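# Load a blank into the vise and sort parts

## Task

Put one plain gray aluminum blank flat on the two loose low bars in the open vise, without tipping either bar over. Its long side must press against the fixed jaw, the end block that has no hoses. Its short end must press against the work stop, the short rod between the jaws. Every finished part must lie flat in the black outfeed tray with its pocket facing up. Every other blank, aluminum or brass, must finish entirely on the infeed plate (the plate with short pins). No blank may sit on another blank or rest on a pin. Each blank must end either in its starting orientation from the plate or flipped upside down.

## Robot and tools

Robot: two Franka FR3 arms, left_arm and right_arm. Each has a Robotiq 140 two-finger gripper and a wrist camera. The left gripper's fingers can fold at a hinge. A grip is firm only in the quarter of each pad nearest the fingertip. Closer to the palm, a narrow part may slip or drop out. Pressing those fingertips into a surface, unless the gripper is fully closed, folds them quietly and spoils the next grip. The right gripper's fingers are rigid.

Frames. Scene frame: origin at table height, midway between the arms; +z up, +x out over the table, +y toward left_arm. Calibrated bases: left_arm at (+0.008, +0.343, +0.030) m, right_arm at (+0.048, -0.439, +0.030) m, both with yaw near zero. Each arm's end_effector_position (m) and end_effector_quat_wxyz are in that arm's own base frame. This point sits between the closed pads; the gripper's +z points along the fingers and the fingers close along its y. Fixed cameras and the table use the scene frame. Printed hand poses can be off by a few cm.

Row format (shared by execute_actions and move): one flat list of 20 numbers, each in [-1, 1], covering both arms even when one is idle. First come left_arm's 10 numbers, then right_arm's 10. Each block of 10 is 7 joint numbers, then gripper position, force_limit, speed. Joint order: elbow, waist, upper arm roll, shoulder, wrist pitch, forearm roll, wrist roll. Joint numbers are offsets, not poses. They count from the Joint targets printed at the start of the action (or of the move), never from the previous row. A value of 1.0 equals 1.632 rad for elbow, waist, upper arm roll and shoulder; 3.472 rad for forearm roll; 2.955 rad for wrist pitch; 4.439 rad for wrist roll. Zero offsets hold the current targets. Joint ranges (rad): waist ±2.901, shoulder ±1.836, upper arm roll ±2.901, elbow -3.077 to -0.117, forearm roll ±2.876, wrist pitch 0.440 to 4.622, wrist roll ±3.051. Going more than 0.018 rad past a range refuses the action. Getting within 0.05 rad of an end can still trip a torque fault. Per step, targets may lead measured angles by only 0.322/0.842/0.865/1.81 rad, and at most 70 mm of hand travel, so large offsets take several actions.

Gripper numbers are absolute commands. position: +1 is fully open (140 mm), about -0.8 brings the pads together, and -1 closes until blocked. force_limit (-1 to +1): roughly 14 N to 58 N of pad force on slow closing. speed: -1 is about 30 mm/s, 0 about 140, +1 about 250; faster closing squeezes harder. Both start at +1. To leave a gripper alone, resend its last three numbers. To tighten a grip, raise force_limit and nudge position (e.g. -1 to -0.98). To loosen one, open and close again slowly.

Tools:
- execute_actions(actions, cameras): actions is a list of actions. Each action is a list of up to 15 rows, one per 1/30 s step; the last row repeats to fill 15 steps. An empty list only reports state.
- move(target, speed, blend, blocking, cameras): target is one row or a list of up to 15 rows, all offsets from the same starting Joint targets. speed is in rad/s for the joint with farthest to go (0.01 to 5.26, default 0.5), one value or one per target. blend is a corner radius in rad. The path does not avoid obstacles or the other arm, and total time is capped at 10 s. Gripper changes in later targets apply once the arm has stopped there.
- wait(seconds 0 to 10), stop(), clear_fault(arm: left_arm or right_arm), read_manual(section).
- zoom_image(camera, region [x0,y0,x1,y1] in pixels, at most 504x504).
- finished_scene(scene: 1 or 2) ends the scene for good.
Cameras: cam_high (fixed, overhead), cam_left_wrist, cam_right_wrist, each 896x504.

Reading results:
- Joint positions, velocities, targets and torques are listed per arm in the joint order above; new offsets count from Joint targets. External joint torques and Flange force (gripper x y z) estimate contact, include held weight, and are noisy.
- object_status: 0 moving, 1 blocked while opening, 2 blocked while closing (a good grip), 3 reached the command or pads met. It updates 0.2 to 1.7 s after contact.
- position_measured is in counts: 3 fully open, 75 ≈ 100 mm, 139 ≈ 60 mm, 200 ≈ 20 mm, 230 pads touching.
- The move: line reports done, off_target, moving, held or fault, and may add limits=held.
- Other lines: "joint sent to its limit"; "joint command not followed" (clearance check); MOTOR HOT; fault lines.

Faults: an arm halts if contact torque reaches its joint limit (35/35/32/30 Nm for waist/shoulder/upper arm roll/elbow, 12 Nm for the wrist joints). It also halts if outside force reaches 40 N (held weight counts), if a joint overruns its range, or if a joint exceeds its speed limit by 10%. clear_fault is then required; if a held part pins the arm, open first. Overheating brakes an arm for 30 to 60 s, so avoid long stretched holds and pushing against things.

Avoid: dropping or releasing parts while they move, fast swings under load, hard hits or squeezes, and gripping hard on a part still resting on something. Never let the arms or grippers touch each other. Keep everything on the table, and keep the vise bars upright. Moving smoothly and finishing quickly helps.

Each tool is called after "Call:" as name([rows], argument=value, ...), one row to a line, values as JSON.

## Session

Call:
execute_actions(actions=[])

Scene clock: 0.00 s.
left_arm: end_effector_position=(+0.2746, -0.1132, +0.3643) position_measured=3 object_status=3 end_effector_quat_wxyz=(+0.076, +0.784, -0.513, -0.341) | right_arm: end_effector_position=(+0.4580, +0.4983, +0.1243) position_measured=3 object_status=3 end_effector_quat_wxyz=(-0.143, +0.984, -0.098, +0.047)
Joint names: [elbow, waist, upper arm roll, shoulder, wrist pitch, forearm roll, wrist roll]
Joint positions: left_arm=[-1.879 -0.387 0.01 -0.113 1.052 -0.013 -0.793] | right_arm=[-2.044 0.792 0.011 0.291 2.612 0.198 -0.727]
Joint velocities: within noise
Joint torques (N m): no reading
External joint torques (N m): no reading
Flange force (N): no reading
Joint targets: left_arm=[-1.879 -0.387 0.010 -0.113 1.052 -0.013 -0.793] | right_arm=[-2.044 0.792 0.011 0.291 2.612 0.198 -0.727]
Tool commands: left_gripper/position=+1.0 left_gripper/force_limit=+1.0 left_gripper/speed=+1.0 right_gripper/position=+1.0 right_gripper/force_limit=+1.0 right_gripper/speed=+1.0
camera_calibration:
cam_left_wrist: T_world_to_cam=[[-0.751797, -0.462321, 0.470171, -0.0102289], [-0.0192211, 0.728096, 0.685205, -0.153851], [-0.659115, 0.506098, -0.556267, 0.583852], [0, 0, 0, 1]] pos_world=[0.374178, -0.188197, 0.435007]
cam_right_wrist: T_world_to_cam=[[-0.162411, -0.941069, -0.296668, 0.589702], [-0.960744, 0.0822802, 0.264956, 0.370162], [-0.224932, 0.328054, -0.917489, 0.189139], [0, 0, 0, 1]] pos_world=[0.493949, 0.462445, 0.250402]

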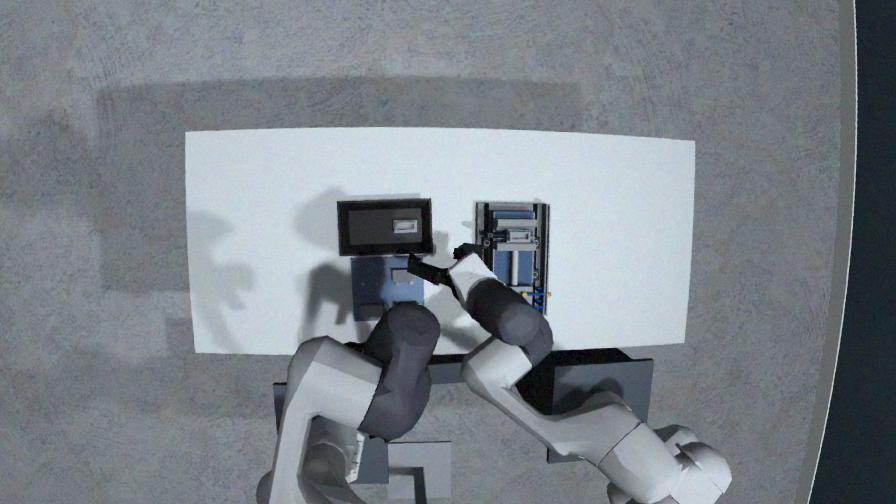

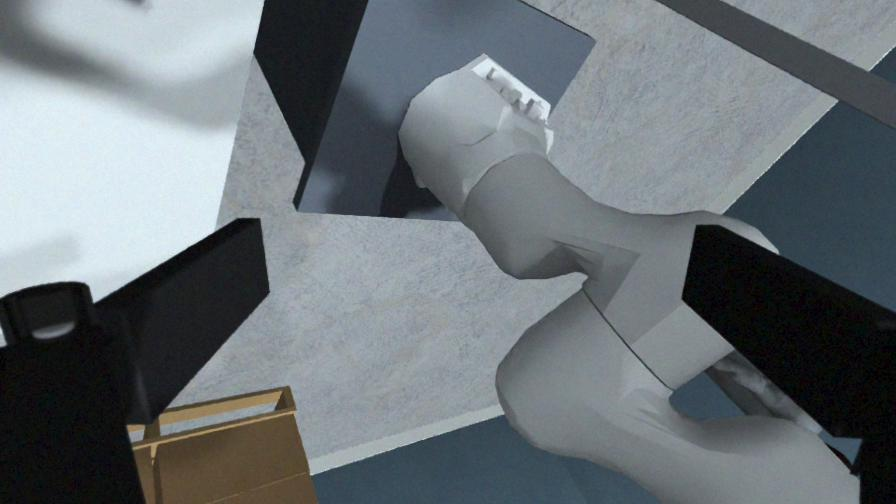

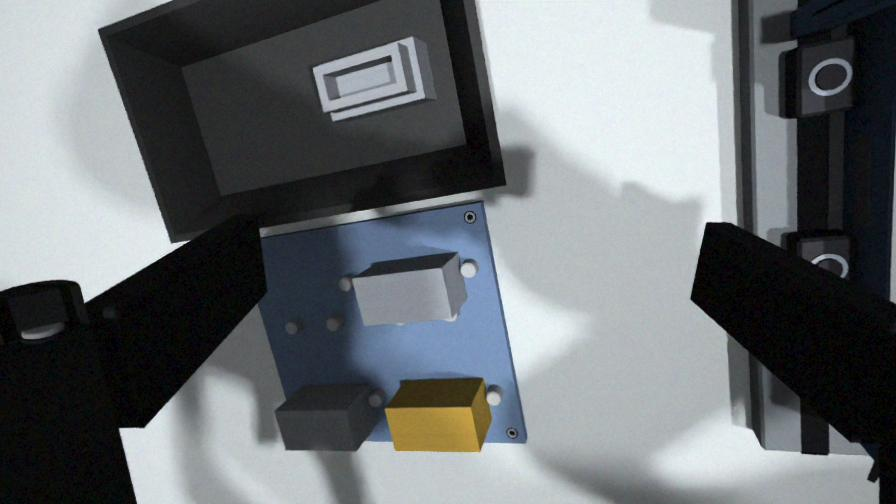

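Call:
zoom_image(camera="cam_high", region=[460, 190, 570, 330])

Call:
zoom_image(camera="cam_high", region=[330, 190, 450, 330])

Scaled by 3.600 from the camera's 896x504 image, which has a finer 1280x720 frame.

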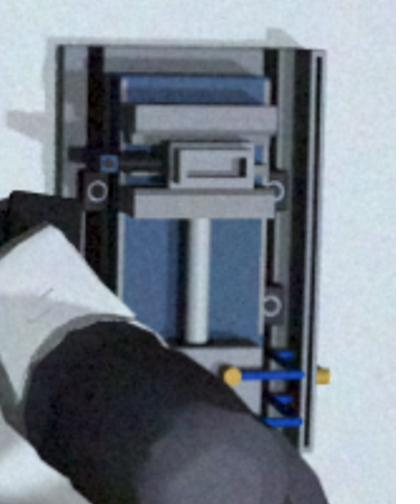

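Scaled by 3.600 from the camera's 896x504 image, which has a finer 1280x720 frame.

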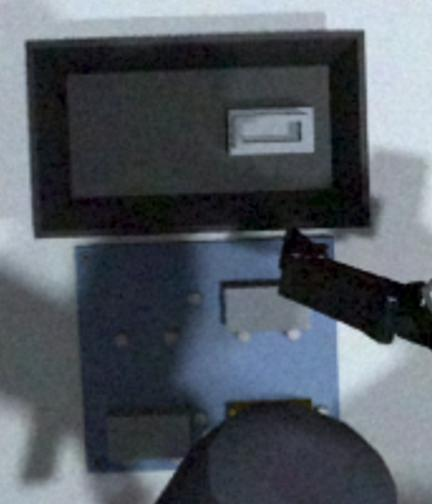

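Call:
zoom_image(camera="cam_right_wrist", region=[260, 200, 540, 460])

Call:
zoom_image(camera="cam_right_wrist", region=[340, 240, 480, 340])

Call:
zoom_image(camera="cam_right_wrist", region=[265, 365, 405, 465])

Scaled by 1.800 from the camera's 896x504 image, which has a finer 1280x720 frame.

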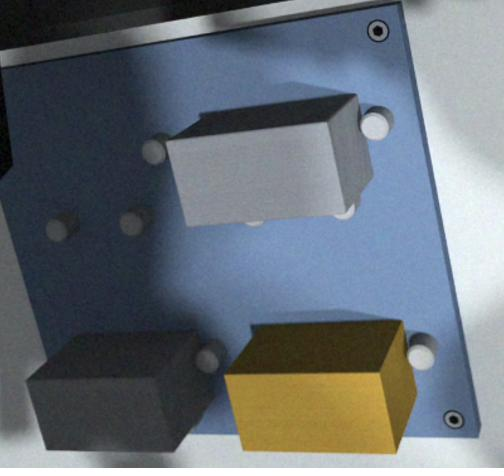

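Scaled by 3.600 from the camera's 896x504 image, which has a finer 1280x720 frame.

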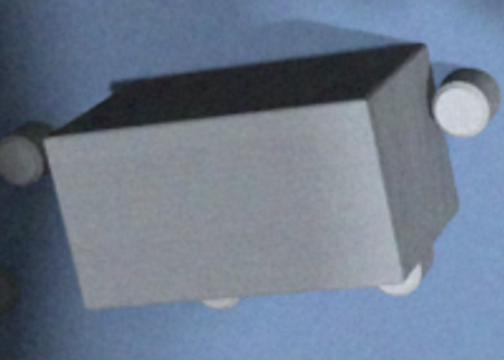

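Scaled by 3.600 from the camera's 896x504 image, which has a finer 1280x720 frame.

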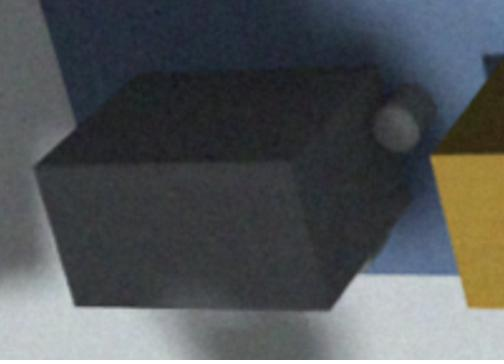

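Call:
move([
  [0,0,0,0,0,0,0,-0.2,-1,-1,-0.1912,-0.5466,-0.0067,-0.6599,-0.3523,-0.0570,-0.4219,-0.2,-1,-1],
  [0.3474,-0.1991,-0.0061,0.4446,0.2952,0.0037,0.0119,-0.2,-1,-1,-0.1912,-0.5466,-0.0067,-0.6599,-0.3523,-0.0570,-0.4219,-0.2,-1,-1],
], speed=[0.9, 0.5])

Scene clock: 68.53 s.
left_arm: end_effector_position=(+0.5468, -0.4750, +0.1686) position_measured=154 object_status=3 end_effector_quat_wxyz=(+0.002, +0.718, -0.696, -0.002) | right_arm: end_effector_position=(+0.3071, -0.0297, +0.3793) position_measured=154 object_status=3 end_effector_quat_wxyz=(+0.000, +0.894, +0.447, +0.003)
Joint names: [elbow, waist, upper arm roll, shoulder, wrist pitch, forearm roll, wrist roll]
Joint positions: left_arm=[-1.314 -0.712 -0.001 0.613 1.921 -0.004 -0.744] | right_arm=[-2.355 -0.099 0 -0.784 1.575 0.003 -2.597]
Joint velocities: left_arm=[0 0.001 0 -0.002 0.004 0.001 0.003] | right_arm=[within noise]
Joint torques (N m): left_arm=[25.15 0.27 0.96 -50.87 2.95 1.14 0.11] | right_arm=[25.42 -0.74 -0.19 -5.38 2.34 0.64 -0.26]
External joint torques (N m): left_arm=[0.41 0.4 0.53 0.2 0.33 0.41 0.11] | right_arm=[1.28 -0.74 0.64 -0.14 -0.24 -0.32 -0.26]
Flange force (N): left_arm=[1.3 -2.4 0.2] | right_arm=[0.6 1.5 -4.3]
Joint targets: left_arm=[-1.312 -0.712 0.000 0.612 1.925 0.000 -0.740] | right_arm=[-2.357 -0.100 0.000 -0.786 1.571 0.001 -2.600]
move: done
camera_calibration:
cam_left_wrist: T_world_to_cam=[[-0.999484, -0.0311343, 0.00789946, 0.537344], [-0.0266215, 0.940535, 0.338652, 0.412353], [-0.0179734, 0.338267, -0.940879, 0.47203], [0, 0, 0, 1]] pos_world=[0.556528, -0.530775, 0.300234]
cam_right_wrist: T_world_to_cam=[[0.810152, -0.586196, -0.0052211, -0.254763], [-0.549414, -0.762363, 0.341974, 0.0204553], [-0.204444, -0.274183, -0.939695, 0.546599], [0, 0, 0, 1]] pos_world=[0.329384, 0.0161214, 0.505311]

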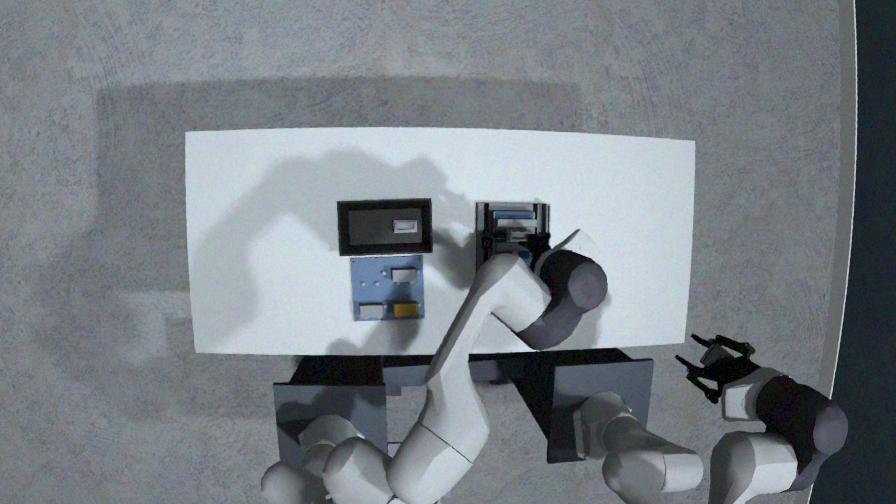

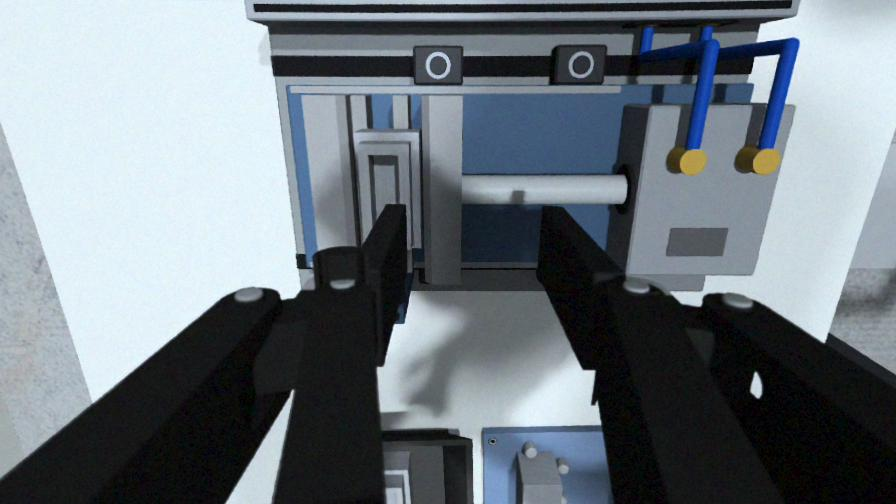

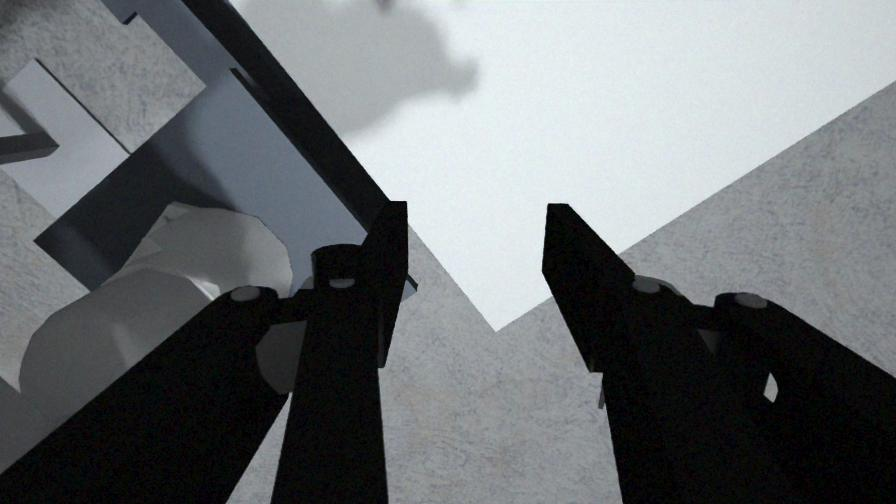

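Call:
zoom_image(camera="cam_left_wrist", region=[300, 80, 480, 290])

Call:
zoom_image(camera="cam_left_wrist", region=[340, 120, 440, 200])

Call:
zoom_image(camera="cam_left_wrist", region=[340, 190, 440, 270])

Scaled by 2.400 from the camera's 896x504 image, which has a finer 1280x720 frame.

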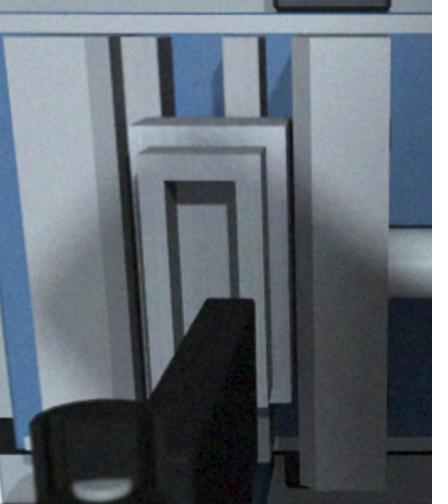

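Scaled by 5.040 from the camera's 896x504 image, which has a finer 1280x720 frame.

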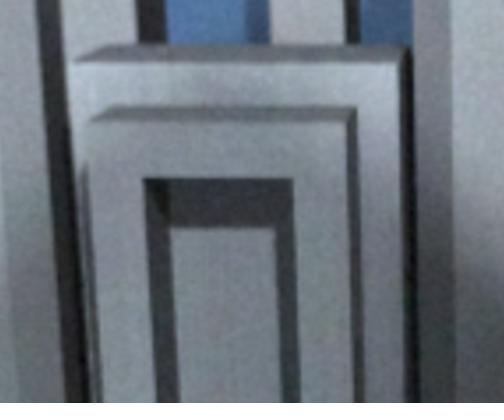

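Scaled by 5.040 from the camera's 896x504 image, which has a finer 1280x720 frame.

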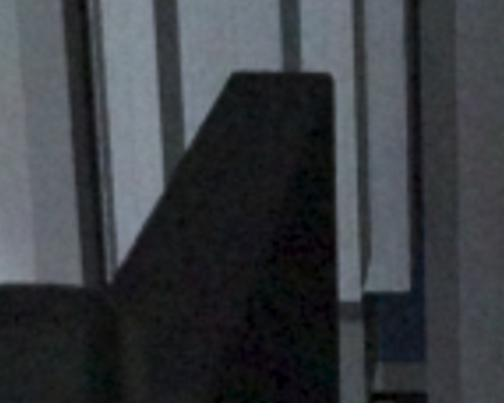

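Call:
move(target=[0.09872,0.01846,0,0.09197,-0.00406,0,0.00856,-0.2,-1,-1,0,0,0,0,0,0,0,-0.2,-1,-1], speed=0.25, cameras=["cam_left_wrist"])

Call:
zoom_image(camera="cam_left_wrist", region=[380, 60, 580, 280])

Scene clock: 101.20 s.
left_arm: end_effector_position=(+0.5848, -0.4781, +0.1344) position_measured=154 object_status=3 end_effector_quat_wxyz=(+0.002, +0.716, -0.698, +0.001) | right_arm: end_effector_position=(+0.3070, -0.0297, +0.3792) position_measured=154 object_status=3 end_effector_quat_wxyz=(+0.000, +0.894, +0.447, +0.003)
Joint names: [elbow, waist, upper arm roll, shoulder, wrist pitch, forearm roll, wrist roll]
Joint positions: left_arm=[-1.153 -0.683 -0.001 0.762 1.915 -0.004 -0.707] | right_arm=[-2.355 -0.099 0 -0.784 1.575 0.003 -2.597]
Joint velocities: left_arm=[0 0 0 0 -0.001 0.001 0.007] | right_arm=[within noise]
Joint torques (N m): left_arm=[25.3 0.4 1.09 -54.13 2.55 1.07 0.17] | right_arm=[25.53 -0.76 -0.15 -5.32 2.36 0.67 -0.26]
External joint torques (N m): left_arm=[0.6 0.64 0.63 0.07 -0.06 0.35 0.17] | right_arm=[1.44 -0.74 0.67 -0.14 -0.22 -0.28 -0.26]
Flange force (N): left_arm=[2.8 -4.9 -1.0] | right_arm=[0.8 1.7 -4.7]
Joint targets: left_arm=[-1.151 -0.682 0.000 0.762 1.913 0.000 -0.702] | right_arm=[-2.357 -0.100 0.000 -0.786 1.571 0.001 -2.600]
move: done
camera_calibration:
cam_left_wrist: T_world_to_cam=[[-0.999705, -0.0240633, 0.00339617, 0.579708], [-0.0215358, 0.941979, 0.334981, 0.425993], [-0.0112599, 0.334809, -0.942219, 0.436209], [0, 0, 0, 1]] pos_world=[0.593622, -0.533373, 0.266336]
Images, in order (width x height): cam_left_wrist 896x504.

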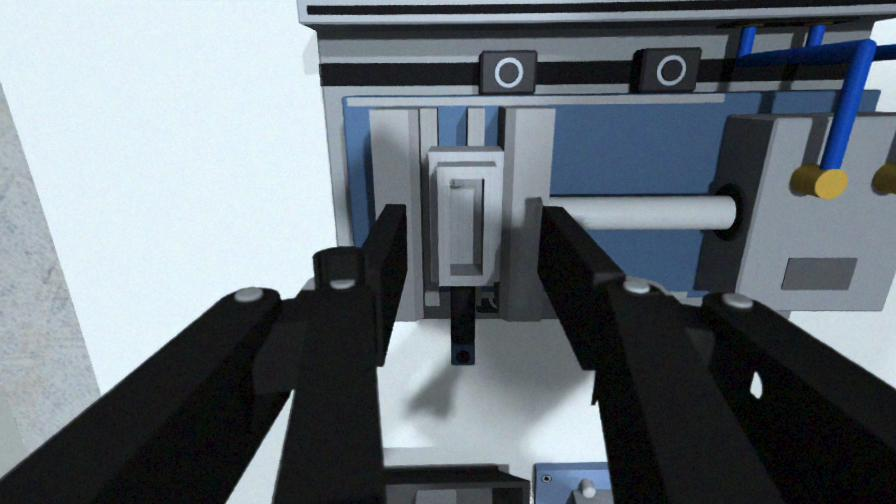

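Scaled by 2.291 from the camera's 896x504 image, which has a finer 1280x720 frame.

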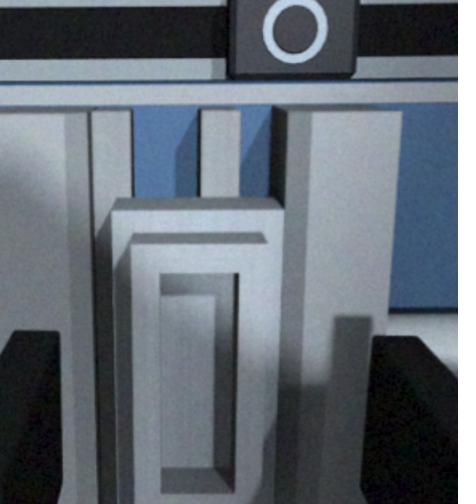

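Call:
move(target=[-0.02136,0.00184,0,0.01249,0.0187,0,-0.00338,-0.2,-1,-1,0,0,0,0,0,0,0,-0.2,-1,-1], speed=0.1, cameras=["cam_left_wrist"])

Call:
zoom_image(camera="cam_left_wrist", region=[380, 100, 580, 320])

Scene clock: 128.57 s.
left_arm: end_effector_position=(+0.5851, -0.4760, +0.1077) position_measured=154 object_status=3 end_effector_quat_wxyz=(+0.002, +0.719, -0.695, -0.001) | right_arm: end_effector_position=(+0.3070, -0.0298, +0.3792) position_measured=154 object_status=3 end_effector_quat_wxyz=(+0.000, +0.894, +0.447, +0.002)
Joint names: [elbow, waist, upper arm roll, shoulder, wrist pitch, forearm roll, wrist roll]
Joint positions: left_arm=[-1.185 -0.68 -0.001 0.783 1.965 -0.004 -0.713] | right_arm=[-2.355 -0.099 0 -0.784 1.575 0.003 -2.597]
Joint velocities: left_arm=[0.001 0 -0.001 0.001 0.003 -0.002 -0.004] | right_arm=[within noise]
Joint torques (N m): left_arm=[24.49 0.67 1.06 -54.41 3.07 1.04 -0.27] | right_arm=[25.52 -0.76 -0.15 -5.24 2.39 0.68 -0.28]
External joint torques (N m): left_arm=[-0.08 1.1 0.69 0.04 0.46 0.33 -0.27] | right_arm=[1.44 -0.73 0.73 -0.14 -0.19 -0.26 -0.28]
Flange force (N): left_arm=[-2.1 0.8 1.0] | right_arm=[0.9 1.7 -4.7]
Joint targets: left_arm=[-1.186 -0.679 0.000 0.783 1.968 0.000 -0.717] | right_arm=[-2.357 -0.100 0.000 -0.786 1.571 0.001 -2.600]
move: done
camera_calibration:
cam_left_wrist: T_world_to_cam=[[-0.999464, -0.0321359, 0.00630692, 0.575822], [-0.0281245, 0.940929, 0.337435, 0.436111], [-0.0167781, 0.337076, -0.941328, 0.414548], [0, 0, 0, 1]] pos_world=[0.594734, -0.531579, 0.239434]
Images, in order (width x height): cam_left_wrist 896x504.

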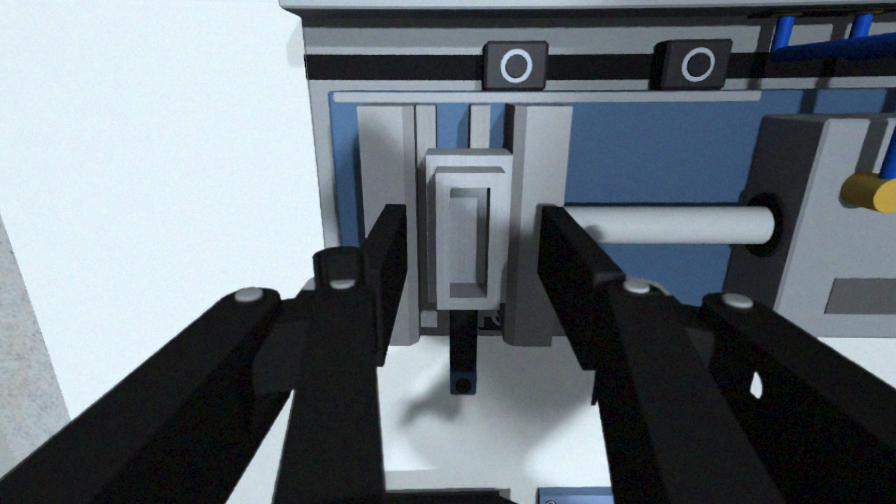

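Scaled by 2.291 from the camera's 896x504 image, which has a finer 1280x720 frame.

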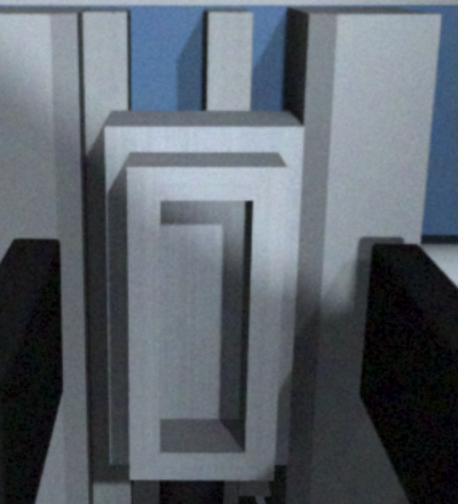

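Call:
move(target=[0.00373,0,0,0.00907,0.00329,0,0,-0.2,-1,-1,0,0,0,0,0,0,0,-0.2,-1,-1], speed=0.05, cameras=["cam_left_wrist"])

Call:
zoom_image(camera="cam_left_wrist", region=[380, 100, 580, 320])

Scene clock: 149.00 s.
left_arm: end_effector_position=(+0.5862, -0.4768, +0.0997) position_measured=154 object_status=3 end_effector_quat_wxyz=(+0.002, +0.719, -0.695, -0.002) | right_arm: end_effector_position=(+0.3069, -0.0298, +0.3792) position_measured=154 object_status=3 end_effector_quat_wxyz=(+0.000, +0.894, +0.447, +0.002)
Joint names: [elbow, waist, upper arm roll, shoulder, wrist pitch, forearm roll, wrist roll]
Joint positions: left_arm=[-1.182 -0.68 -0.001 0.796 1.974 -0.004 -0.714] | right_arm=[-2.355 -0.099 0 -0.784 1.575 0.003 -2.597]
Joint velocities: left_arm=[0.004 0.001 0 0 0.005 0 -0.001] | right_arm=[within noise]
Joint torques (N m): left_arm=[25.74 0.64 1.1 -54.33 2.89 1.03 -0.19] | right_arm=[25.51 -0.71 -0.17 -5.29 2.39 0.7 -0.11]
External joint torques (N m): left_arm=[1.21 1.12 0.76 0.36 0.29 0.33 -0.19] | right_arm=[1.32 -0.69 0.68 0.05 -0.19 -0.25 -0.11]
Flange force (N): left_arm=[5.9 -8.6 -0.4] | right_arm=[1.4 1.8 -4.4]
Joint targets: left_arm=[-1.180 -0.679 0.000 0.798 1.978 0.000 -0.717] | right_arm=[-2.357 -0.100 0.000 -0.786 1.571 0.001 -2.600]
move: done
camera_calibration:
cam_left_wrist: T_world_to_cam=[[-0.999426, -0.033222, 0.00665022, 0.576368], [-0.0290237, 0.940755, 0.337841, 0.439948], [-0.01748, 0.337454, -0.94118, 0.407892], [0, 0, 0, 1]] pos_world=[0.595936, -0.53238, 0.231434]
Images, in order (width x height): cam_left_wrist 896x504.

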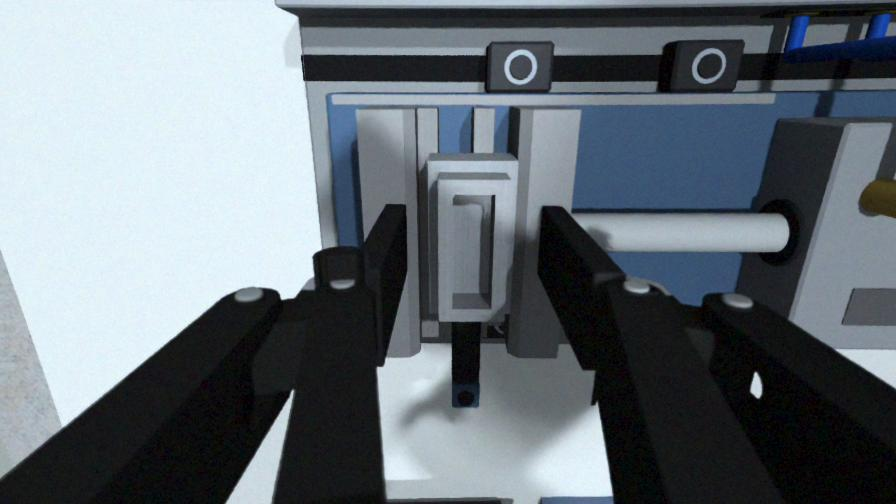

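Scaled by 2.291 from the camera's 896x504 image, which has a finer 1280x720 frame.

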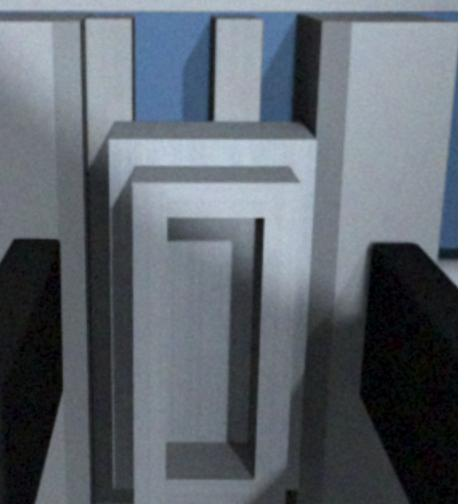

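Call:
execute_actions([
  [[0,0,0,0,0,0,0,-1,-1,-1,0,0,0,0,0,0,0,-0.2,-1,-1]],
  [[0,0,0,0,0,0,0,-1,-1,-1,0,0,0,0,0,0,0,-0.2,-1,-1]],
  [[0,0,0,0,0,0,0,-1,-1,-1,0,0,0,0,0,0,0,-0.2,-1,-1]],
], cameras=["cam_left_wrist"])

Scene clock: 156.57 s.
left_arm: end_effector_position=(+0.5868, -0.4772, +0.1002) position_measured=183 object_status=2 end_effector_quat_wxyz=(+0.002, +0.719, -0.695, -0.001) | right_arm: end_effector_position=(+0.3069, -0.0298, +0.3791) position_measured=154 object_status=3 end_effector_quat_wxyz=(+0.000, +0.894, +0.447, +0.002)
Joint names: [elbow, waist, upper arm roll, shoulder, wrist pitch, forearm roll, wrist roll]
Joint positions: left_arm=[-1.181 -0.68 -0.001 0.796 1.976 -0.004 -0.714] | right_arm=[-2.356 -0.099 0 -0.784 1.575 0.003 -2.597]
Joint torques (N m): left_arm=[24.82 0.65 1.35 -54.33 2.99 1 -0.22] | right_arm=[25.51 -0.69 -0.18 -5.32 2.39 0.7 -0.17]
External joint torques (N m): left_arm=[0.33 0.91 0.87 0.25 0.38 0.29 -0.22] | right_arm=[1.33 -0.68 0.68 -0.04 -0.19 -0.25 -0.17]
External joint torques at the end of the 1st action: left_arm=[0.32 0.94 0.57 0.35 0.29 0.29 -0.21] | right_arm=[1.31 -0.64 0.64 0.05 -0.21 -0.25 -0.21]
External joint torques at the end of the 2nd action: left_arm=[0.24 0.71 0.72 0.41 0.35 0.3 -0.21] | right_arm=[1.41 -0.7 0.61 -0.12 -0.22 -0.24 -0.28]
Flange force (N): left_arm=[1.0 -2.5 0.6] | right_arm=[1.1 1.7 -4.4]
Flange force at the end of the 1st action (N): left_arm=[1.4 -3.0 0.5] | right_arm=[1.2 1.9 -4.4]
Flange force at the end of the 2nd action (N): left_arm=[1.2 -2.4 0.8] | right_arm=[0.8 1.7 -4.6]
Joint targets: left_arm=[-1.180 -0.679 0.000 0.798 1.978 0.000 -0.717] | right_arm=[-2.357 -0.100 0.000 -0.786 1.571 0.001 -2.600]
Step readings (joint positions of left_arm | right_arm; steps 1 to 15: 1st action; 16 to 30: 2nd action; 31 to 45: 3rd action):
0: [-1.181 -0.680 -0.001 0.796 1.975 -0.004 -0.714] | [-2.356 -0.099 0.000 -0.784 1.575 0.003 -2.597]
1: [-1.181 -0.680 -0.001 0.796 1.975 -0.004 -0.714] | [-2.356 -0.099 0.000 -0.784 1.575 0.003 -2.597]
2: [-1.181 -0.680 -0.001 0.796 1.975 -0.004 -0.714] | [-2.356 -0.099 0.000 -0.784 1.575 0.003 -2.597]
4: [-1.181 -0.680 -0.001 0.796 1.975 -0.004 -0.714] | [-2.356 -0.099 0.000 -0.784 1.575 0.003 -2.597]
8: [-1.181 -0.680 -0.001 0.796 1.975 -0.004 -0.714] | [-2.356 -0.099 0.000 -0.784 1.575 0.003 -2.597]
15: [-1.181 -0.680 -0.001 0.796 1.975 -0.004 -0.714] | [-2.356 -0.099 0.000 -0.784 1.575 0.003 -2.597]
16: [-1.181 -0.680 -0.001 0.796 1.975 -0.004 -0.714] | [-2.356 -0.099 0.000 -0.784 1.575 0.003 -2.597]
17: [-1.181 -0.680 -0.001 0.796 1.975 -0.004 -0.714] | [-2.356 -0.099 0.000 -0.784 1.575 0.003 -2.597]
19: [-1.181 -0.680 -0.001 0.796 1.976 -0.004 -0.714] | [-2.356 -0.099 0.000 -0.784 1.575 0.003 -2.597]
23: [-1.181 -0.680 -0.001 0.796 1.976 -0.004 -0.714] | [-2.356 -0.099 0.000 -0.784 1.575 0.003 -2.597]
30: [-1.181 -0.680 -0.001 0.796 1.976 -0.004 -0.714] | [-2.356 -0.099 0.000 -0.784 1.575 0.003 -2.597]
31: [-1.181 -0.680 -0.001 0.796 1.976 -0.004 -0.714] | [-2.356 -0.099 0.000 -0.784 1.575 0.003 -2.597]
32: [-1.181 -0.680 -0.001 0.796 1.976 -0.004 -0.714] | [-2.356 -0.099 0.000 -0.784 1.575 0.003 -2.597]
34: [-1.181 -0.680 -0.001 0.796 1.976 -0.004 -0.714] | [-2.356 -0.099 0.000 -0.784 1.575 0.003 -2.597]
38: [-1.181 -0.680 -0.001 0.796 1.976 -0.004 -0.714] | [-2.356 -0.099 0.000 -0.784 1.575 0.003 -2.597]
45: [-1.181 -0.680 -0.001 0.796 1.976 -0.004 -0.714] | [-2.356 -0.099 0.000 -0.784 1.575 0.003 -2.597]
camera_calibration:
cam_left_wrist: T_world_to_cam=[[-0.999432, -0.0333113, 0.00517015, 0.576961], [-0.0296268, 0.941145, 0.336702, 0.44081], [-0.0160819, 0.336358, -0.941597, 0.407116], [0, 0, 0, 1]] pos_world=[0.59624, -0.532583, 0.231934]
Images, in order (width x height): cam_left_wrist 896x504.

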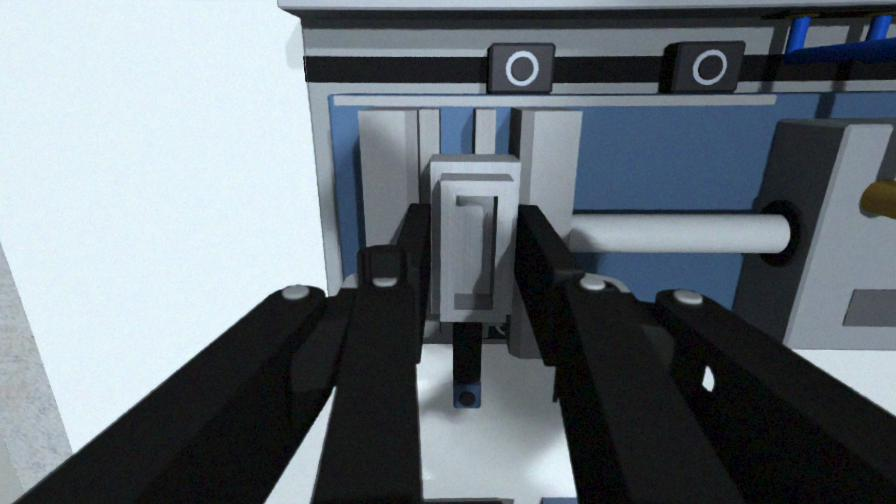

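Call:
move([
  [0,0,0,0,0,0,0,-0.2,-1,-1,0,0,0,0,0,0,0,-0.2,-1,-1],
  [0.00261,0,0,-0.00233,-0.00273,0,0,-0.2,-1,-1,0,0,0,0,0,0,0,-0.2,-1,-1],
  [0.00261,0,0,-0.00233,-0.00273,0,0,-1,-1,-1,0,0,0,0,0,0,0,-0.2,-1,-1],
], speed=0.05, cameras=["cam_left_wrist"])

Call:
zoom_image(camera="cam_left_wrist", region=[380, 100, 580, 350])

Scene clock: 177.00 s.
left_arm: end_effector_position=(+0.5871, -0.4774, +0.1018) position_measured=183 object_status=2 end_effector_quat_wxyz=(+0.002, +0.719, -0.695, -0.001) | right_arm: end_effector_position=(+0.3068, -0.0298, +0.3791) position_measured=154 object_status=3 end_effector_quat_wxyz=(+0.000, +0.894, +0.447, +0.002)
Joint names: [elbow, waist, upper arm roll, shoulder, wrist pitch, forearm roll, wrist roll]
Joint positions: left_arm=[-1.177 -0.68 -0.001 0.796 1.972 -0.004 -0.714] | right_arm=[-2.356 -0.099 0 -0.785 1.575 0.003 -2.597]
Joint torques (N m): left_arm=[25 0.6 1.04 -55.08 2.58 1 -0.2] | right_arm=[25.44 -0.64 -0.12 -5.29 2.4 0.72 -0.21]
External joint torques (N m): left_arm=[0.38 0.96 0.63 -0.27 -0.04 0.29 -0.2] | right_arm=[1.37 -0.58 0.76 -0.2 -0.18 -0.22 -0.21]
Flange force (N): left_arm=[0.6 -2.1 -0.7] | right_arm=[1.1 1.2 -4.4]
Joint targets: left_arm=[-1.176 -0.679 0.000 0.794 1.970 0.000 -0.717] | right_arm=[-2.357 -0.100 0.000 -0.786 1.571 0.001 -2.600]
move: done
camera_calibration:
cam_left_wrist: T_world_to_cam=[[-0.999433, -0.0333035, 0.00486155, 0.57732], [-0.0297269, 0.94122, 0.336485, 0.440679], [-0.0157819, 0.33615, -0.941676, 0.408551], [0, 0, 0, 1]] pos_world=[0.596541, -0.532884, 0.233634]
Images, in order (width x height): cam_left_wrist 896x504.

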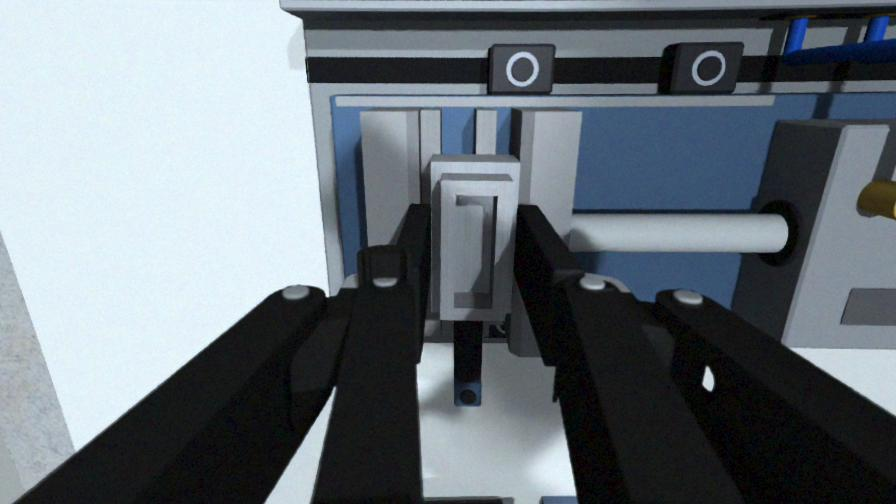

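Scaled by 2.016 from the camera's 896x504 image, which has a finer 1280x720 frame.

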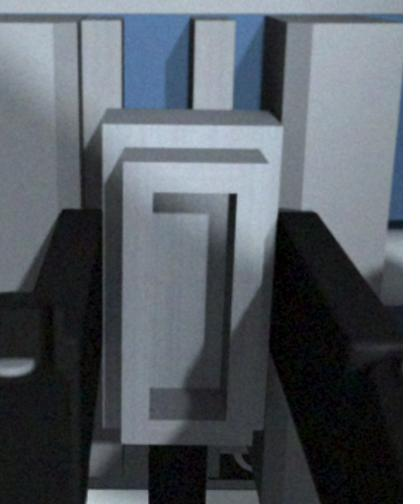

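Call:
move([
  [0,0,0,0,0,0,0,-0.2,-1,-1,0,0,0,0,0,0,0,-0.2,-1,-1],
  [0.00339,0,0,-0.00261,-0.00331,0,0,-0.2,-1,-1,0,0,0,0,0,0,0,-0.2,-1,-1],
  [0.00339,0,0,-0.00261,-0.00331,0,0,-1,-1,-1,0,0,0,0,0,0,0,-0.2,-1,-1],
], speed=0.05, cameras=["cam_left_wrist"])

Call:
zoom_image(camera="cam_left_wrist", region=[380, 100, 580, 350])

Scene clock: 186.97 s.
left_arm: end_effector_position=(+0.5872, -0.4775, +0.1069) position_measured=195 object_status=0 end_effector_quat_wxyz=(+0.002, +0.719, -0.695, +0.000) | right_arm: end_effector_position=(+0.3068, -0.0298, +0.3791) position_measured=154 object_status=3 end_effector_quat_wxyz=(+0.000, +0.894, +0.447, +0.002)
Joint names: [elbow, waist, upper arm roll, shoulder, wrist pitch, forearm roll, wrist roll]
Joint positions: left_arm=[-1.172 -0.68 -0.001 0.792 1.962 -0.004 -0.714] | right_arm=[-2.356 -0.099 0 -0.785 1.575 0.002 -2.597]
Joint torques (N m): left_arm=[25.04 0.64 1.17 -54.95 2.56 1.01 -0.21] | right_arm=[25.5 -0.64 -0.1 -5.31 2.43 0.72 -0.23]
External joint torques (N m): left_arm=[0.47 0.89 0.69 -0.34 -0.04 0.29 -0.21] | right_arm=[1.46 -0.66 0.69 -0.23 -0.15 -0.24 -0.23]
Flange force (N): left_arm=[0.9 -2.4 -0.9] | right_arm=[0.9 1.4 -4.5]
Joint targets: left_arm=[-1.170 -0.679 0.000 0.790 1.960 0.000 -0.717] | right_arm=[-2.357 -0.100 0.000 -0.786 1.571 0.001 -2.600]
move: done
camera_calibration:
cam_left_wrist: T_world_to_cam=[[-0.999434, -0.0333326, 0.0046459, 0.577432], [-0.0298299, 0.941282, 0.336302, 0.439105], [-0.0155829, 0.335973, -0.941743, 0.413158], [0, 0, 0, 1]] pos_world=[0.596641, -0.532884, 0.238734]
Images, in order (width x height): cam_left_wrist 896x504.

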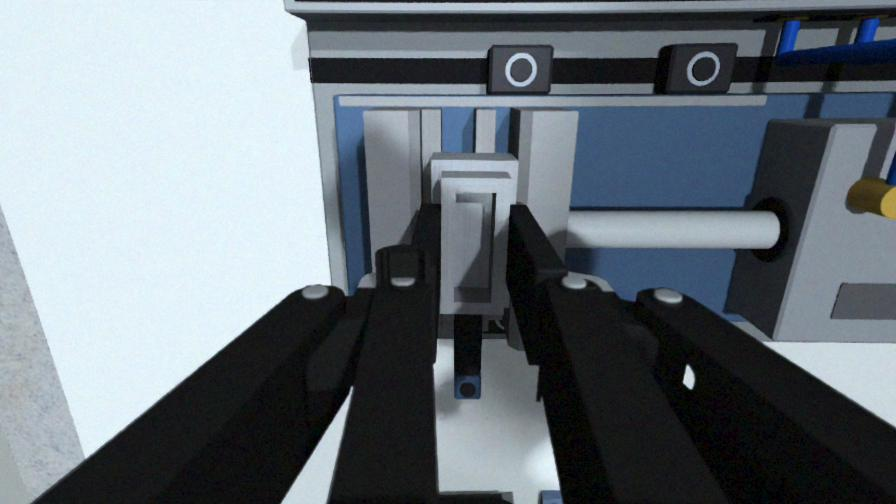

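Scaled by 2.016 from the camera's 896x504 image, which has a finer 1280x720 frame.

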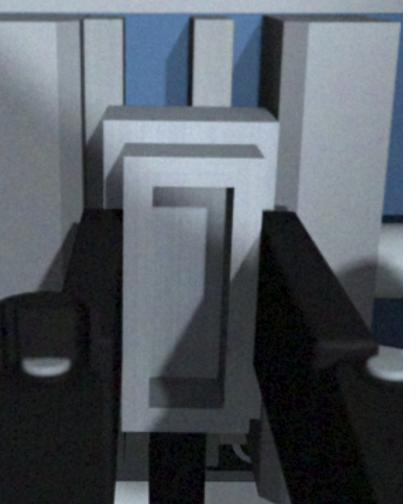

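Call:
move(target=[0.0166,0,0,-0.00966,-0.0145,0,0,-1,-1,-1,0,0,0,0,0,0,0,-0.2,-1,-1], speed=0.05, cameras=["cam_left_wrist"])

Call:
zoom_image(camera="cam_left_wrist", region=[350, 90, 600, 340])

Scene clock: 194.80 s.
left_arm: end_effector_position=(+0.5867, -0.4771, +0.1265) position_measured=195 object_status=2 end_effector_quat_wxyz=(+0.002, +0.719, -0.695, -0.002) | right_arm: end_effector_position=(+0.3068, -0.0298, +0.3791) position_measured=154 object_status=3 end_effector_quat_wxyz=(+0.000, +0.894, +0.447, +0.002)
Joint names: [elbow, waist, upper arm roll, shoulder, wrist pitch, forearm roll, wrist roll]
Joint positions: left_arm=[-1.145 -0.68 -0.001 0.777 1.919 -0.004 -0.714] | right_arm=[-2.356 -0.099 0 -0.785 1.575 0.002 -2.597]
Joint velocities: left_arm=[0.001 0.001 0.001 0 -0.004 0.001 0] | right_arm=[within noise]
Joint torques (N m): left_arm=[25.74 0.61 1.03 -55.53 2.62 1.01 -0.22] | right_arm=[25.5 -0.69 -0.2 -5.29 2.41 0.74 -0.22]
External joint torques (N m): left_arm=[1.07 1 0.65 -1.09 0 0.29 -0.22] | right_arm=[1.41 -0.67 0.65 -0.17 -0.17 -0.21 -0.22]
Flange force (N): left_arm=[1.6 -3.4 -2.2] | right_arm=[0.9 1.5 -4.5]
Joint targets: left_arm=[-1.143 -0.679 0.000 0.774 1.917 0.000 -0.717] | right_arm=[-2.357 -0.100 0.000 -0.786 1.571 0.001 -2.600]
move: done
camera_calibration:
cam_left_wrist: T_world_to_cam=[[-0.999428, -0.0332132, 0.00634183, 0.576766], [-0.0291229, 0.940819, 0.337656, 0.431332], [-0.0171811, 0.337278, -0.941248, 0.432971], [0, 0, 0, 1]] pos_world=[0.596437, -0.532681, 0.258234]
Images, in order (width x height): cam_left_wrist 896x504.

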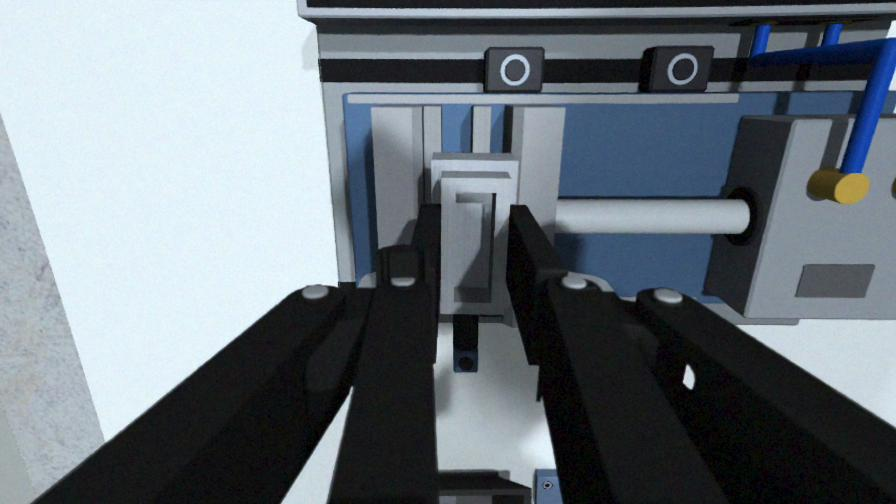

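Scaled by 2.016 from the camera's 896x504 image, which has a finer 1280x720 frame.

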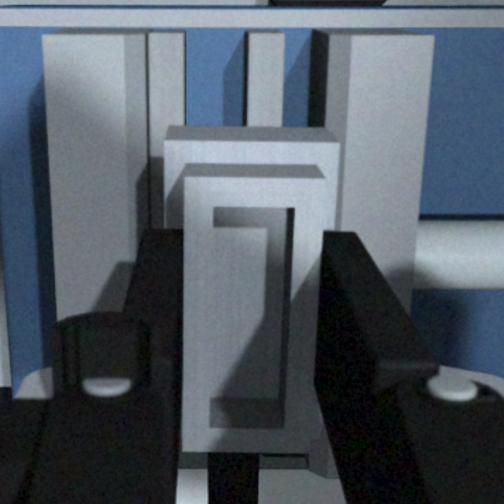

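Call:
move([
  [0.05677,0,0,-0.01242,-0.03821,0,0,-1,-1,-1,0,0,0,0,0,0,0,-0.2,-1,-1],
  [-0.47659,0.31832,0,-0.35482,0.06725,0,0.12199,-1,-1,-1,0,0,0,0,0,0,0,-0.2,-1,-1],
  [-0.47659,0.31832,0,-0.35482,0.06725,0,0.12199,-1,-1,-1,0.29045,0.37353,0,0.63522,0.1921,-0.0003,-0.01406,-0.2,-1,-1],
], speed=[0.1, 0.4, 0.7], blend=[0.02, 0, 0])

Scene clock: 220.47 s.
left_arm: end_effector_position=(+0.5919, -0.0954, +0.1775) position_measured=195 object_status=2 end_effector_quat_wxyz=(+0.003, +0.715, -0.699, -0.002) | right_arm: end_effector_position=(+0.5358, +0.3006, +0.1636) position_measured=154 object_status=3 end_effector_quat_wxyz=(-0.001, +0.698, +0.716, -0.001)
Joint names: [elbow, waist, upper arm roll, shoulder, wrist pitch, forearm roll, wrist roll]
Joint positions: left_arm=[-1.921 -0.16 0.001 0.198 2.113 -0.003 -0.179] | right_arm=[-1.884 0.509 0.001 0.252 2.134 0.002 -2.658]
Joint velocities: left_arm=[within noise] | right_arm=[0 0.001 -0.001 0.001 0.006 0.001 -0.005]
Joint torques (N m): left_arm=[24.29 0.45 0.53 -39.63 3 0.89 0.14] | right_arm=[25.65 -0.41 0.68 -39.97 2.74 0.45 -0.39]
External joint torques (N m): left_arm=[0.47 0.64 0.52 -1.29 0.45 0.26 0.14] | right_arm=[1.69 -0.43 0.38 0.48 0.18 -0.35 -0.39]
Flange force (N): left_arm=[-1.6 2.1 -0.9] | right_arm=[3.1 7.6 -1.1]
Joint targets: left_arm=[-1.921 -0.159 0.000 0.195 2.116 0.000 -0.176] | right_arm=[-1.882 0.509 0.000 0.251 2.139 0.000 -2.663]
move: done
camera_calibration:
cam_left_wrist: T_world_to_cam=[[-0.999737, -0.0213835, 0.00832733, 0.595243], [-0.0173249, 0.941287, 0.337161, 0.0482524], [-0.0150481, 0.336928, -0.94141, 0.351031], [0, 0, 0, 1]] pos_world=[0.601204, -0.150963, 0.309238]
cam_right_wrist: T_world_to_cam=[[0.998994, 0.0435483, -0.0106811, -0.537105], [0.0445536, -0.937226, 0.345866, 0.205379], [0.00505131, -0.345994, -0.938223, 0.390411], [0, 0, 0, 1]] pos_world=[0.525442, 0.350956, 0.289522]

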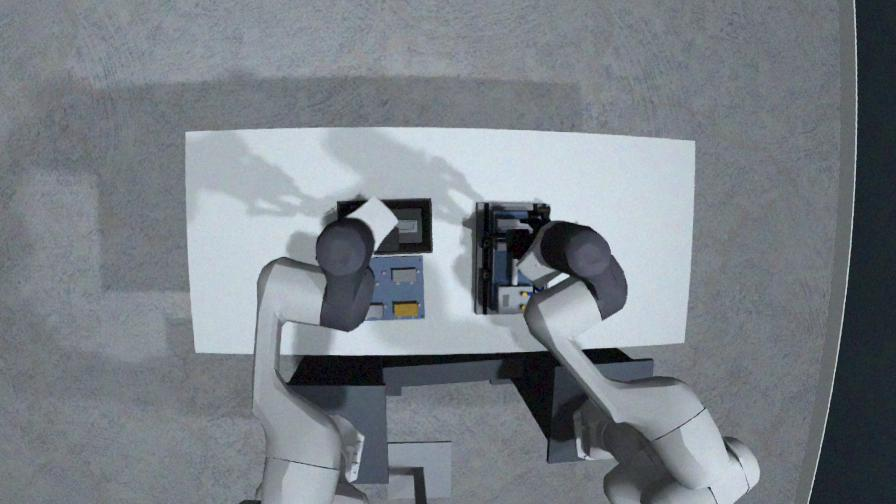

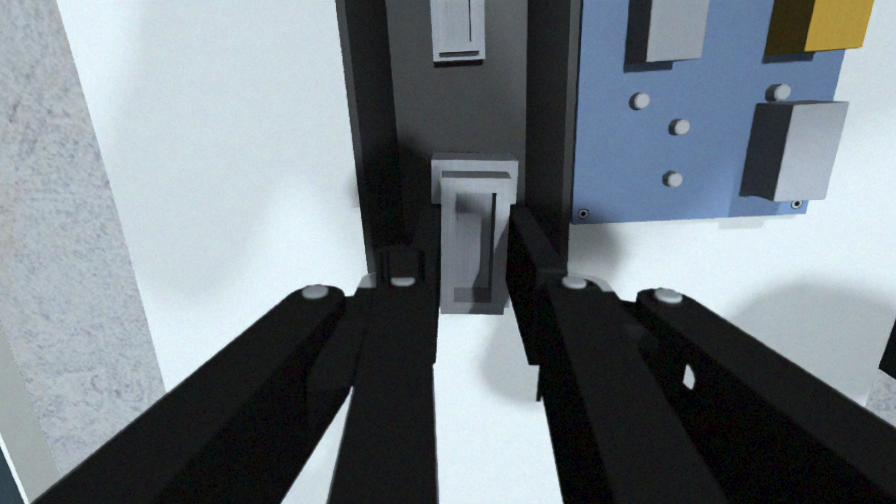

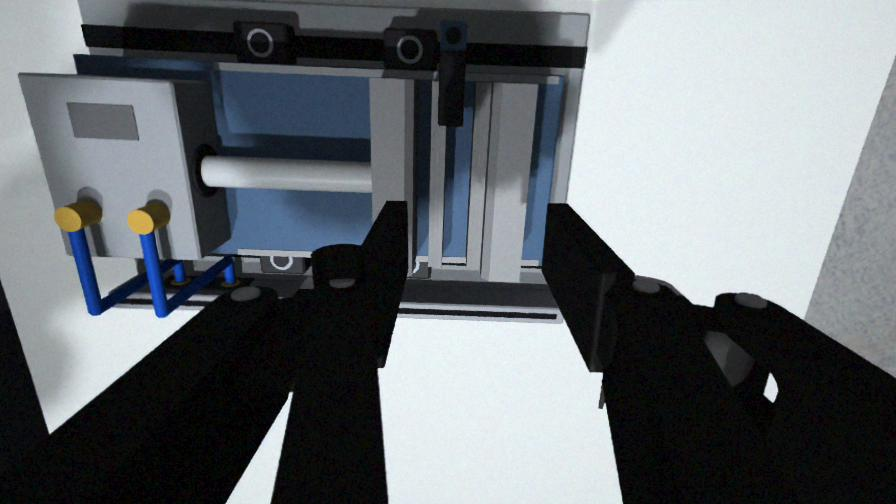

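Call:
move([
  [-0.06018,0,0,0.09936,0.08811,0,0,-1,-1,-1,0,0,0,0,0,0,0,-0.2,-1,-1],
  [-0.06160,0,0,0.10683,0.09302,0,0,-1,-1,-1,0,0,0,0,0,0,0,-0.2,-1,-1],
], speed=[0.15, 0.04], cameras=["cam_left_wrist"])

Scene clock: 242.47 s.
left_arm: end_effector_position=(+0.5924, -0.0952, +0.0548) position_measured=195 object_status=2 end_effector_quat_wxyz=(+0.002, +0.715, -0.699, -0.001) | right_arm: end_effector_position=(+0.5363, +0.3007, +0.1639) position_measured=154 object_status=3 end_effector_quat_wxyz=(-0.001, +0.697, +0.717, +0.000)
Joint names: [elbow, waist, upper arm roll, shoulder, wrist pitch, forearm roll, wrist roll]
Joint positions: left_arm=[-2.022 -0.16 0.001 0.369 2.387 -0.003 -0.179] | right_arm=[-1.884 0.509 0.001 0.252 2.135 0.002 -2.66]
Joint velocities: left_arm=[-0.001 0.001 0.001 0 0.003 0.001 -0.001] | right_arm=[within noise]
Joint torques (N m): left_arm=[21.78 0.43 0.68 -41.61 3.01 0.77 0.1] | right_arm=[25.38 -0.33 0.82 -39.96 2.71 0.51 -0.25]
External joint torques (N m): left_arm=[0.34 0.68 0.57 -0.35 0.44 0.25 0.1] | right_arm=[1.47 -0.31 0.55 0.41 0.15 -0.3 -0.25]
Flange force (N): left_arm=[-1.2 -0.1 0.2] | right_arm=[3.0 6.5 -1.0]
Joint targets: left_arm=[-2.022 -0.159 0.000 0.369 2.391 0.000 -0.176] | right_arm=[-1.882 0.509 0.000 0.251 2.139 0.000 -2.663]
move: done
camera_calibration:
cam_left_wrist: T_world_to_cam=[[-0.999749, -0.0218287, 0.00508653, 0.59692], [-0.018833, 0.941168, 0.337412, 0.0903738], [-0.0121526, 0.337232, -0.941343, 0.233774], [0, 0, 0, 1]] pos_world=[0.601313, -0.150863, 0.186532]
Images, in order (width x height): cam_left_wrist 896x504.

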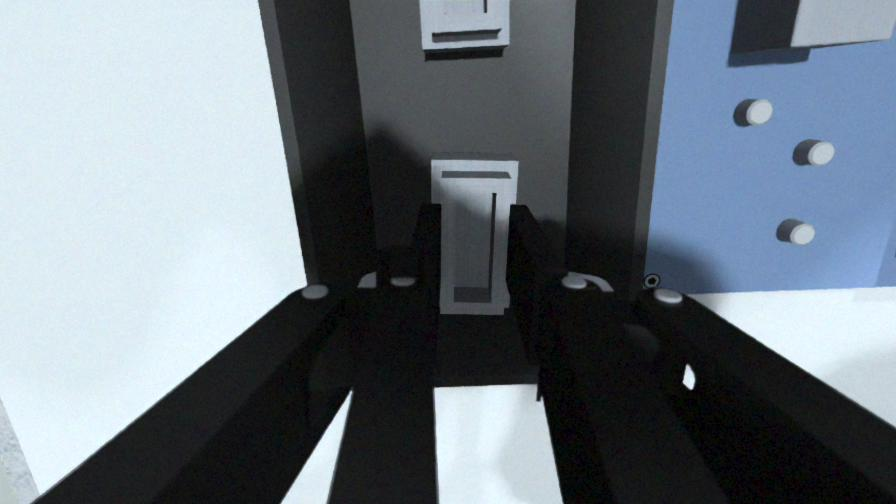

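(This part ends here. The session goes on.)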